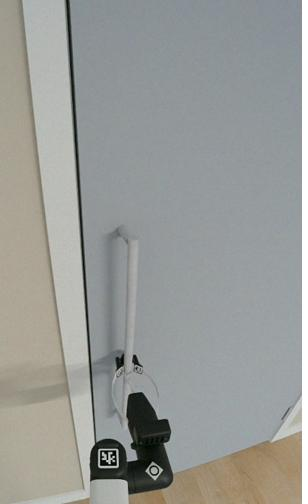

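>>> {"op": "move", "data": {"r1": {"joints": {"gripper_m": 0.08}, "pace": "slow"}, "r2": {"base": {"translate_m": -0.08}, "pace": "slow", "contact_limits": {"translate_m": 0.2}}, "blocking": false, "cameras": []}}

>>> {"op": "wait", "data": {"seconds": 2, "cameras": []}}

>>> {"op": "wait", "data": {"seconds": 2, "cameras": ["r1_head_camera", "r1_wrist_camera", "r2_head_camera", "r2_wrist_camera"]}}

Scene clock: 7229.83 s.
move: r1 moving; r2 moving
r1.base_odometry: x=-2.575 y=+0.425 heading=+0.725
r1.turned_by_wheels: +0.000
r1.turned_by_imu: +0.000
r1.base_tilt: forward=-1.5 right=+1.3
r1.lidar_m: 0.56 0.59 0.71 1.31 1.78 2.11 3.78 5.22 3.37 2.94 1.20 0.70
r1.base_status: not commanded
r1.joint_positions: lift_m=+0.800 arm_m=+0.143 wrist_yaw_rad=+0.124 wrist_pitch_rad=+0.002 wrist_roll_rad=+0.000 gripper_m=+0.002
r1.joint_status: gripper_m moving
r1.measured_speeds: translate_m=+0.000 strafe_m=+0.000 rotate_rad=+0.000 lift_m=+0.000 arm_m=+0.000 wrist_yaw_rad=+0.000 wrist_pitch_rad=+0.000 wrist_roll_rad=+0.000
r1.motor_effort: lift_m=+24(24) arm_m=-4(4) wheel_0=+3(3) wheel_1=+2(2) wheel_2=+9(9)
r1.servo_current: wrist_yaw_rad=46(65) wrist_pitch_rad=39(46) wrist_roll_rad=39(52) gripper_m=52(52)
r1.contact_limits: arm_m 0; translate_m 0.2
r1.hand_pose: x=+0.6109 y=-0.0511 z=+0.9772 quat_wxyz=(+0.998, +0.000, +0.001, +0.062) (m; r1's base frame)
r1.wrist_depth_mm: 243 237 246 189 258 266 273 / 243 237 246 253 259 266 272 / 243 237 248 251 259 266 274 / 245 238 247 251 262 267 274 / 245 239 248 252 260 268 274 / 246 240 246 185 262 268 274 / 246 238 249 185 171 271 276
r2.base_odometry: x=-6.977 y=-2.865 heading=+0.863
r2.turned_by_wheels: +0.000
r2.turned_by_imu: +0.000
r2.base_tilt: forward=-0.6 right=+0.0
r2.lidar_m: 0.44 3.02 2.77 0.62 0.36 0.35 0.34 0.47 1.00 1.94 2.42 0.43
r2.base_status: translate_m moving
r2.joint_positions: lift_m=+0.650 arm_m=+0.000 wrist_yaw_rad=+0.002 wrist_pitch_rad=+0.003 wrist_roll_rad=+1.569 gripper_m=+0.135
r2.joint_status: not commanded
r2.measured_speeds: translate_m=-0.048 strafe_m=+0.000 rotate_rad=+0.002 lift_m=+0.000 arm_m=+0.000 wrist_yaw_rad=+0.000 wrist_pitch_rad=+0.000 wrist_roll_rad=+0.000
r2.motor_effort: lift_m=+17(17) arm_m=-3(4) wheel_0=-6(8) wheel_1=-7(8) wheel_2=+10(10)
r2.servo_current: wrist_yaw_rad=52(52) wrist_pitch_rad=39(46) wrist_roll_rad=46(65) gripper_m=52(59)
r2.contact_limits: translate_m 0.2
r2.hand_pose: x=+0.4595 y=-0.0869 z=+0.8274 quat_wxyz=(+0.708, +0.707, +0.002, +0.000) (m; r2's base frame)
r2.wrist_depth_mm: 286 289 - - 172 723 - / 304 307 307 - 183 759 - / 329 332 336 - 191 788 - / 377 362 364 - 202 - - / - 402 397 - 218 - - / - - 193 158 220 208 - / - - - 112 - 1863 -
pictures: none
No camera images: "cameras" was empty.

Scene clock: 7231.40 s.
earlier move: r1 moving; r2 done
r1.base_odometry: x=-2.576 y=+0.425 heading=+0.725
r1.turned_by_wheels: -0.001
r1.turned_by_imu: -0.001
r1.base_tilt: forward=-1.6 right=+1.3
r1.lidar_m: 0.57 0.58 0.69 1.29 1.80 2.13 3.79 5.22 3.35 2.93 1.15 0.66
r1.base_status: not commanded
r1.joint_positions: lift_m=+0.800 arm_m=+0.143 wrist_yaw_rad=+0.123 wrist_pitch_rad=+0.002 wrist_roll_rad=+0.000 gripper_m=+0.052
r1.joint_status: gripper_m moving
r1.measured_speeds: translate_m=+0.000 strafe_m=+0.000 rotate_rad=+0.000 lift_m=+0.000 arm_m=+0.000 wrist_yaw_rad=+0.000 wrist_pitch_rad=+0.000 wrist_roll_rad=+0.000
r1.motor_effort: lift_m=+24(24) arm_m=-4(4) wheel_0=+3(4) wheel_1=+1(2) wheel_2=+0(9)
r1.servo_current: wrist_yaw_rad=65(65) wrist_pitch_rad=46(46) wrist_roll_rad=59(72) gripper_m=52(72)
r1.contact_limits: arm_m 0; translate_m 0.2
r1.hand_pose: x=+0.6108 y=-0.0515 z=+0.9772 quat_wxyz=(+0.998, +0.000, +0.001, +0.061) (m; r1's base frame)
r1.wrist_depth_mm: 236 239 258 264 271 277 286 / 236 239 258 265 272 279 285 / 244 240 259 265 272 281 286 / 245 240 260 267 273 279 287 / 237 241 259 267 274 281 289 / 246 241 209 199 195 282 289 / 246 238 260 - 276 286 289
r2.base_odometry: x=-7.020 y=-2.916 heading=+0.863
r2.turned_by_wheels: +0.000
r2.turned_by_imu: +0.000
r2.base_tilt: forward=-0.7 right=+0.1
r2.lidar_m: 0.48 3.07 2.53 0.52 0.31 0.27 0.31 0.39 0.84 1.91 2.36 0.49
r2.base_status: done
r2.joint_positions: lift_m=+0.650 arm_m=+0.000 wrist_yaw_rad=+0.002 wrist_pitch_rad=+0.003 wrist_roll_rad=+1.569 gripper_m=+0.135
r2.joint_status: not commanded
r2.measured_speeds: translate_m=+0.000 strafe_m=+0.000 rotate_rad=+0.000 lift_m=+0.000 arm_m=+0.000 wrist_yaw_rad=+0.000 wrist_pitch_rad=+0.000 wrist_roll_rad=+0.000
r2.motor_effort: lift_m=+17(17) arm_m=-3(4) wheel_0=-3(8) wheel_1=-4(8) wheel_2=+6(10)
r2.servo_current: wrist_yaw_rad=52(52) wrist_pitch_rad=46(46) wrist_roll_rad=33(65) gripper_m=52(59)
r2.contact_limits: translate_m 0.2
r2.hand_pose: x=+0.4595 y=-0.0869 z=+0.8274 quat_wxyz=(+0.708, +0.707, +0.002, +0.000) (m; r2's base frame)
r2.wrist_depth_mm: 347 345 349 - 809 - - / - 364 368 - - - - / - 397 399 - - 854 - / - 436 433 - - - - / - 477 484 - - - - / - - 218 157 - 188 - / - - - 112 - 1808 -
wait: 1.57 of 2 s (r2 has come to rest)
pictures: none
No camera images: "cameras" was empty.

Scene clock: 7232.67 s.
earlier move: r1 done
r1.base_odometry: x=-2.576 y=+0.425 heading=+0.725
r1.turned_by_wheels: +0.000
r1.turned_by_imu: +0.000
r1.base_tilt: forward=-1.5 right=+1.3
r1.lidar_m: 0.55 0.59 0.69 1.27 1.78 2.09 3.80 5.22 3.36 2.95 1.17 0.69
r1.base_status: not commanded
r1.joint_positions: lift_m=+0.800 arm_m=+0.143 wrist_yaw_rad=+0.123 wrist_pitch_rad=+0.002 wrist_roll_rad=+0.000 gripper_m=+0.080
r1.joint_status: all done
r1.measured_speeds: translate_m=+0.000 strafe_m=+0.000 rotate_rad=+0.000 lift_m=+0.000 arm_m=+0.000 wrist_yaw_rad=+0.000 wrist_pitch_rad=+0.000 wrist_roll_rad=+0.000
r1.motor_effort: lift_m=+24(24) arm_m=-3(4) wheel_0=+3(4) wheel_1=+1(2) wheel_2=+0(9)
r1.servo_current: wrist_yaw_rad=52(65) wrist_pitch_rad=46(52) wrist_roll_rad=52(72) gripper_m=46(72)
r1.contact_limits: arm_m 0; translate_m 0.2
r1.hand_pose: x=+0.6108 y=-0.0515 z=+0.9772 quat_wxyz=(+0.998, +0.000, +0.001, +0.061) (m; r1's base frame)
r1.wrist_depth_mm: 236 238 259 265 271 278 285 / 236 239 259 265 272 281 287 / 243 239 259 265 273 281 287 / 245 240 260 267 273 281 287 / 238 241 260 267 274 282 287 / 246 241 215 268 196 283 289 / 246 240 260 151 276 285 290
r2.base_odometry: x=-7.020 y=-2.916 heading=+0.863
r2.turned_by_wheels: +0.000
r2.turned_by_imu: +0.000
r2.base_tilt: forward=-0.7 right=+0.1
r2.lidar_m: 0.50 3.07 2.52 0.52 0.29 0.26 0.30 0.39 0.82 1.93 2.39 0.47
r2.base_status: done
r2.joint_positions: lift_m=+0.650 arm_m=+0.000 wrist_yaw_rad=+0.002 wrist_pitch_rad=+0.003 wrist_roll_rad=+1.569 gripper_m=+0.135
r2.joint_status: not commanded
r2.measured_speeds: translate_m=+0.000 strafe_m=+0.000 rotate_rad=+0.000 lift_m=+0.000 arm_m=+0.000 wrist_yaw_rad=+0.000 wrist_pitch_rad=+0.000 wrist_roll_rad=+0.000
r2.motor_effort: lift_m=+17(17) arm_m=-3(4) wheel_0=-3(8) wheel_1=-5(8) wheel_2=+6(10)
r2.servo_current: wrist_yaw_rad=59(59) wrist_pitch_rad=46(52) wrist_roll_rad=39(65) gripper_m=59(59)
r2.contact_limits: translate_m 0.2
r2.hand_pose: x=+0.4595 y=-0.0869 z=+0.8274 quat_wxyz=(+0.708, +0.707, +0.002, +0.000) (m; r2's base frame)
r2.wrist_depth_mm: 347 345 349 - 798 - - / - 366 366 - - - - / - 397 402 - - 842 - / - 436 436 - - - - / - 477 477 - - - - / - - 217 158 - 189 - / - - - 112 - 1863 -
wait: 1.27 of 2 s (r1 has come to rest)
pictures: r1_head_camera, r1_wrist_camera, r2_head_camera, r2_wrist_camera
Images, in order (width x height): r1_head_camera 420x560, r1_wrist_camera 616x392, r2_head_camera 420x560, r2_wrist_camera 616x392.

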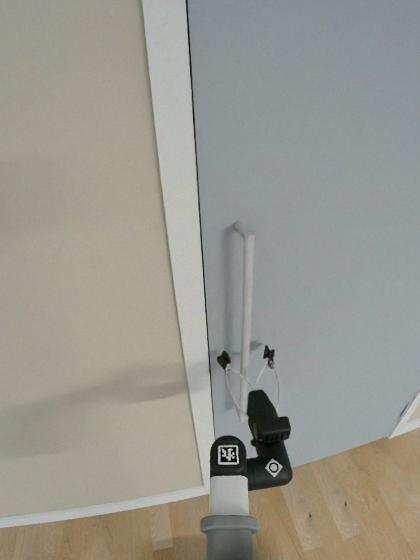

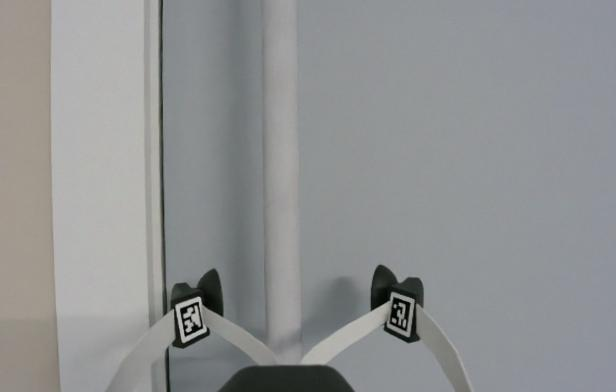

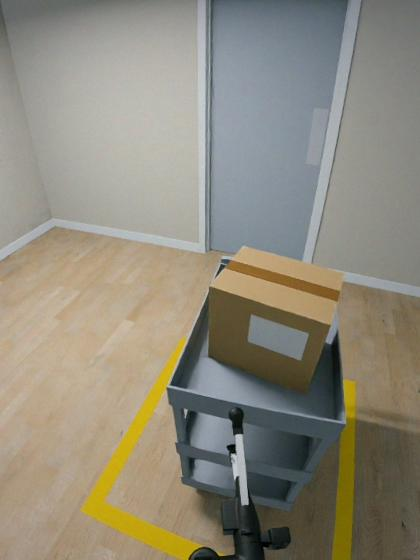

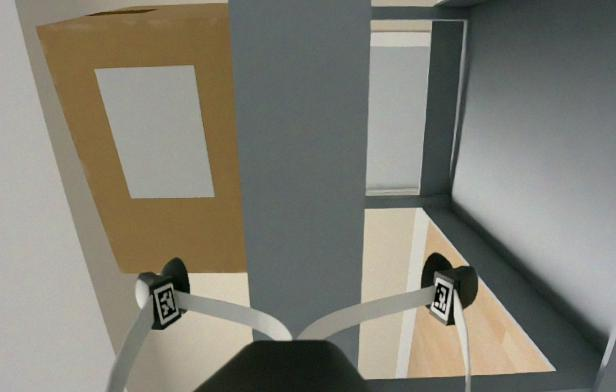

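>>> {"op": "move", "data": {"r1": {"base": {"translate_m": -0.12}, "pace": "slow"}, "blocking": false, "cameras": []}}

>>> {"op": "wait", "data": {"seconds": 2.5, "cameras": ["r1_head_camera", "r1_wrist_camera", "r2_head_camera"]}}

>>> {"op": "zoom_image", "data": {"camera": "r2_head_camera", "region": [60, 340, 370, 560]}}

>>> {"op": "zoom_image", "data": {"camera": "r2_head_camera", "region": [190, 0, 370, 270]}}

Scene clock: 7250.27 s.
move: r1 moving
r1.base_odometry: x=-2.585 y=+0.417 heading=+0.724
r1.turned_by_wheels: +0.000
r1.turned_by_imu: +0.000
r1.base_tilt: forward=-1.6 right=+1.3
r1.lidar_m: 0.55 0.61 0.74 1.30 1.78 2.10 3.77 5.22 3.37 2.93 1.19 0.68
r1.base_status: translate_m moving
r1.joint_positions: lift_m=+0.800 arm_m=+0.143 wrist_yaw_rad=+0.123 wrist_pitch_rad=+0.002 wrist_roll_rad=+0.000 gripper_m=+0.080
r1.joint_status: not commanded
r1.measured_speeds: translate_m=-0.048 strafe_m=+0.000 rotate_rad=-0.001 lift_m=+0.000 arm_m=+0.000 wrist_yaw_rad=+0.000 wrist_pitch_rad=+0.000 wrist_roll_rad=+0.000
r1.motor_effort: lift_m=+24(24) arm_m=-4(4) wheel_0=-5(7) wheel_1=-6(6) wheel_2=+7(7)
r1.servo_current: wrist_yaw_rad=46(59) wrist_pitch_rad=39(46) wrist_roll_rad=46(72) gripper_m=52(52)
r1.contact_limits: arm_m 0
r1.hand_pose: x=+0.6108 y=-0.0515 z=+0.9772 quat_wxyz=(+0.998, +0.000, +0.001, +0.061) (m; r1's base frame)
r1.wrist_depth_mm: 253 248 268 274 282 290 296 / 254 249 268 208 283 290 297 / 254 250 270 277 283 291 298 / 254 250 270 279 283 293 298 / 255 251 270 278 286 293 300 / 256 250 214 279 194 294 301 / 257 250 270 152 287 297 301
r2.base_odometry: x=-7.020 y=-2.916 heading=+0.863
r2.turned_by_wheels: +0.000
r2.turned_by_imu: +0.000
r2.base_tilt: forward=-0.7 right=+0.1
r2.lidar_m: 0.49 3.06 2.54 0.50 0.33 0.27 0.29 0.39 0.84 1.93 2.39 0.48
r2.base_status: not commanded
r2.joint_positions: lift_m=+0.650 arm_m=+0.000 wrist_yaw_rad=+0.002 wrist_pitch_rad=+0.003 wrist_roll_rad=+1.569 gripper_m=+0.135
r2.joint_status: not commanded
r2.measured_speeds: translate_m=+0.000 strafe_m=+0.000 rotate_rad=+0.000 lift_m=+0.000 arm_m=+0.000 wrist_yaw_rad=+0.000 wrist_pitch_rad=+0.000 wrist_roll_rad=+0.000
r2.motor_effort: lift_m=+17(17) arm_m=-3(4) wheel_0=-3(4) wheel_1=-4(5) wheel_2=+6(6)
r2.servo_current: wrist_yaw_rad=46(59) wrist_pitch_rad=46(46) wrist_roll_rad=39(52) gripper_m=52(59)
r2.contact_limits: translate_m 0.2
r2.hand_pose: x=+0.4595 y=-0.0869 z=+0.8274 quat_wxyz=(+0.708, +0.707, +0.002, +0.000) (m; r2's base frame)
r2.wrist_depth_mm: 347 343 351 - 798 - - / - 366 366 - - - - / - 399 399 - - 842 - / - 433 433 - - - - / - 484 477 - - - - / - - 217 158 - 188 - / - - - 112 - 1921 -
pictures: none
No camera images: "cameras" was empty.

Scene clock: 7252.27 s.
earlier move: r1 done
r1.base_odometry: x=-2.665 y=+0.345 heading=+0.724
r1.turned_by_wheels: +0.000
r1.turned_by_imu: +0.000
r1.base_tilt: forward=-1.6 right=+1.2
r1.lidar_m: 0.68 0.71 0.85 1.51 1.75 2.08 3.72 5.09 3.41 2.95 1.44 0.83
r1.base_status: done
r1.joint_positions: lift_m=+0.800 arm_m=+0.143 wrist_yaw_rad=+0.123 wrist_pitch_rad=+0.002 wrist_roll_rad=+0.000 gripper_m=+0.080
r1.joint_status: not commanded
r1.measured_speeds: translate_m=+0.000 strafe_m=+0.000 rotate_rad=+0.000 lift_m=+0.000 arm_m=+0.000 wrist_yaw_rad=+0.000 wrist_pitch_rad=+0.000 wrist_roll_rad=+0.000
r1.motor_effort: lift_m=+24(24) arm_m=-4(4) wheel_0=-5(8) wheel_1=-3(6) wheel_2=+1(8)
r1.servo_current: wrist_yaw_rad=65(65) wrist_pitch_rad=39(52) wrist_roll_rad=46(72) gripper_m=39(52)
r1.contact_limits: arm_m 0
r1.hand_pose: x=+0.6108 y=-0.0515 z=+0.9772 quat_wxyz=(+0.998, +0.000, +0.001, +0.061) (m; r1's base frame)
r1.wrist_depth_mm: 353 359 375 379 392 399 413 / 353 359 373 379 392 402 413 / 355 359 373 382 392 404 413 / 357 362 375 382 394 404 415 / 357 362 377 382 397 404 418 / 357 364 213 384 194 407 418 / 357 364 362 152 399 410 418
r2.base_odometry: x=-7.020 y=-2.916 heading=+0.863
r2.turned_by_wheels: +0.000
r2.turned_by_imu: +0.000
r2.base_tilt: forward=-0.6 right=+0.1
r2.lidar_m: 0.49 3.06 2.57 0.53 0.32 0.26 0.30 0.37 0.83 1.90 2.38 0.48
r2.base_status: not commanded
r2.joint_positions: lift_m=+0.650 arm_m=+0.000 wrist_yaw_rad=+0.002 wrist_pitch_rad=+0.003 wrist_roll_rad=+1.569 gripper_m=+0.135
r2.joint_status: not commanded
r2.measured_speeds: translate_m=+0.000 strafe_m=+0.000 rotate_rad=+0.000 lift_m=+0.000 arm_m=+0.000 wrist_yaw_rad=+0.000 wrist_pitch_rad=+0.000 wrist_roll_rad=+0.000
r2.motor_effort: lift_m=+17(17) arm_m=-4(4) wheel_0=-3(4) wheel_1=-4(5) wheel_2=+6(6)
r2.servo_current: wrist_yaw_rad=39(59) wrist_pitch_rad=39(46) wrist_roll_rad=39(65) gripper_m=59(59)
r2.contact_limits: translate_m 0.2
r2.hand_pose: x=+0.4595 y=-0.0869 z=+0.8274 quat_wxyz=(+0.708, +0.707, +0.002, +0.000) (m; r2's base frame)
r2.wrist_depth_mm: 347 345 351 - 809 - - / - 364 368 - - - - / - 397 404 - - 842 - / - 433 436 - - - - / - 484 484 - - - - / - - 218 157 - 188 - / - - - 112 - 1863 -
wait: 2.00 of 2.5 s (r1 has come to rest)
pictures: r1_head_camera, r1_wrist_camera, r2_head_camera
Images, in order (width x height): r1_head_camera 420x560, r1_wrist_camera 616x392, r2_head_camera 420x560.

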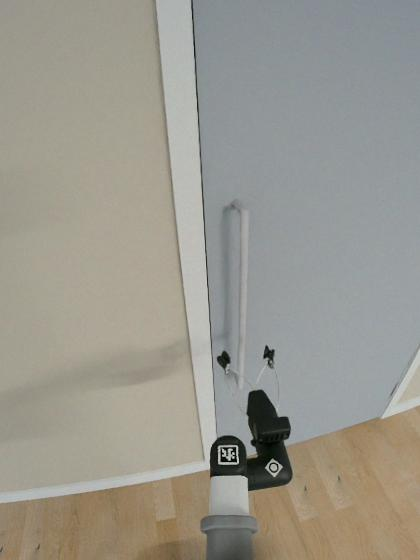

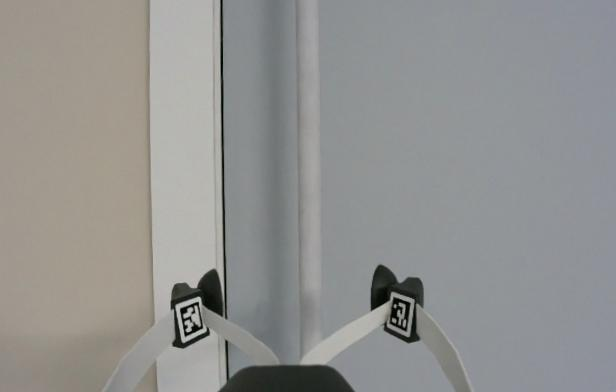

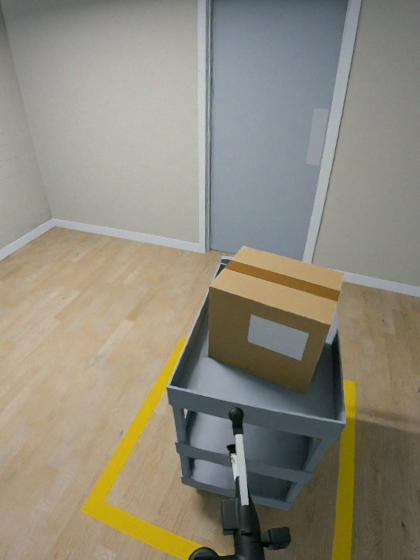

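Scaled by 1.626 from the camera's 420x560 image, which has a finer 1200x1600 frame.

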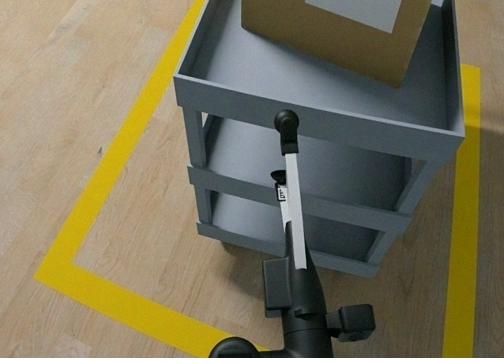

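Scaled by 1.867 from the camera's 420x560 image, which has a finer 1200x1600 frame.

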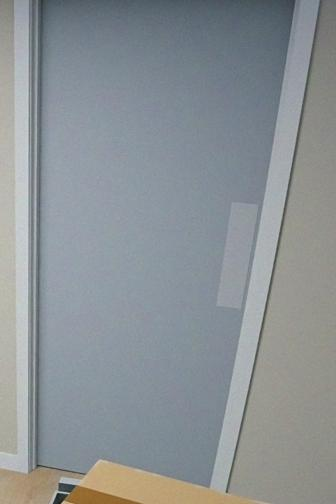

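>>> {"op": "wait", "data": {"seconds": 0, "cameras": ["r2_head_left_camera", "r2_head_right_camera"]}}

Scene clock: 7271.87 s.
r1.base_odometry: x=-2.665 y=+0.345 heading=+0.724
r1.turned_by_wheels: +0.000
r1.turned_by_imu: +0.000
r1.base_tilt: forward=-1.6 right=+1.3
r1.lidar_m: 0.67 0.71 0.84 1.56 1.78 2.07 3.70 5.11 3.40 2.98 1.40 0.83
r1.base_status: done
r1.joint_positions: lift_m=+0.800 arm_m=+0.143 wrist_yaw_rad=+0.123 wrist_pitch_rad=+0.002 wrist_roll_rad=+0.000 gripper_m=+0.080
r1.joint_status: not commanded
r1.measured_speeds: translate_m=+0.000 strafe_m=+0.000 rotate_rad=+0.000 lift_m=+0.000 arm_m=+0.000 wrist_yaw_rad=+0.000 wrist_pitch_rad=+0.000 wrist_roll_rad=+0.000
r1.motor_effort: lift_m=+24(24) arm_m=-4(4) wheel_0=-4(8) wheel_1=-3(6) wheel_2=+1(8)
r1.servo_current: wrist_yaw_rad=46(65) wrist_pitch_rad=39(52) wrist_roll_rad=39(72) gripper_m=46(52)
r1.contact_limits: arm_m 0
r1.hand_pose: x=+0.6108 y=-0.0515 z=+0.9772 quat_wxyz=(+0.998, +0.000, +0.001, +0.061) (m; r1's base frame)
r1.wrist_depth_mm: 353 359 373 379 389 399 413 / 353 359 373 382 392 402 415 / 355 359 373 382 394 402 415 / 355 362 373 379 394 404 413 / 357 362 375 384 394 407 415 / 357 364 212 384 194 410 418 / 357 362 362 151 399 410 418
r2.base_odometry: x=-7.020 y=-2.916 heading=+0.863
r2.turned_by_wheels: +0.000
r2.turned_by_imu: +0.000
r2.base_tilt: forward=-0.7 right=+0.1
r2.lidar_m: 0.49 3.07 2.52 0.52 0.31 0.27 0.28 0.38 0.81 1.92 2.40 0.47
r2.base_status: not commanded
r2.joint_positions: lift_m=+0.650 arm_m=+0.000 wrist_yaw_rad=+0.002 wrist_pitch_rad=+0.003 wrist_roll_rad=+1.569 gripper_m=+0.135
r2.joint_status: not commanded
r2.measured_speeds: translate_m=+0.000 strafe_m=+0.000 rotate_rad=+0.000 lift_m=+0.000 arm_m=+0.000 wrist_yaw_rad=+0.000 wrist_pitch_rad=+0.000 wrist_roll_rad=+0.000
r2.motor_effort: lift_m=+17(17) arm_m=-4(4) wheel_0=-3(4) wheel_1=-4(5) wheel_2=+6(6)
r2.servo_current: wrist_yaw_rad=46(59) wrist_pitch_rad=46(46) wrist_roll_rad=46(65) gripper_m=52(59)
r2.contact_limits: translate_m 0.2
r2.hand_pose: x=+0.4595 y=-0.0869 z=+0.8274 quat_wxyz=(+0.708, +0.707, +0.002, +0.000) (m; r2's base frame)
r2.wrist_depth_mm: 345 345 349 - 809 - - / - 368 366 - - - - / - 397 397 - - 842 - / - 439 436 - - - - / - 484 477 - - - - / - - 216 158 - 188 - / - - - 112 - 1863 -
pictures: r2_head_left_camera, r2_head_right_camera
Images, in order (width x height): r2_head_left_camera 420x672, r2_head_right_camera 420x672.

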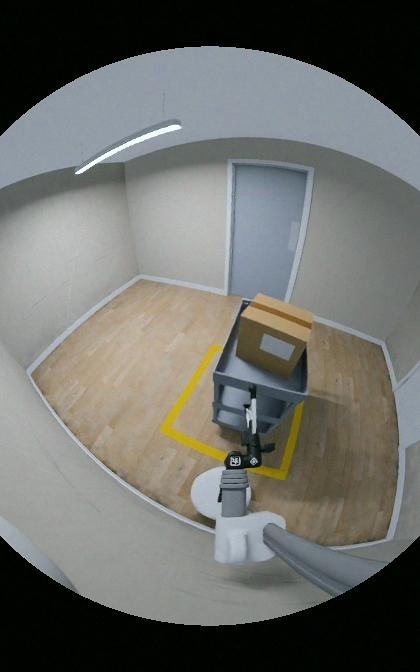

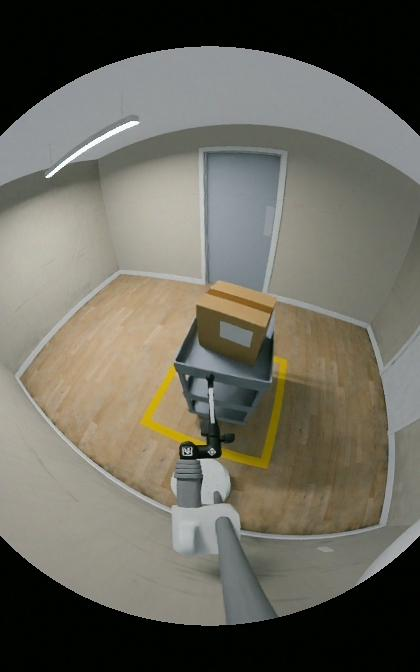

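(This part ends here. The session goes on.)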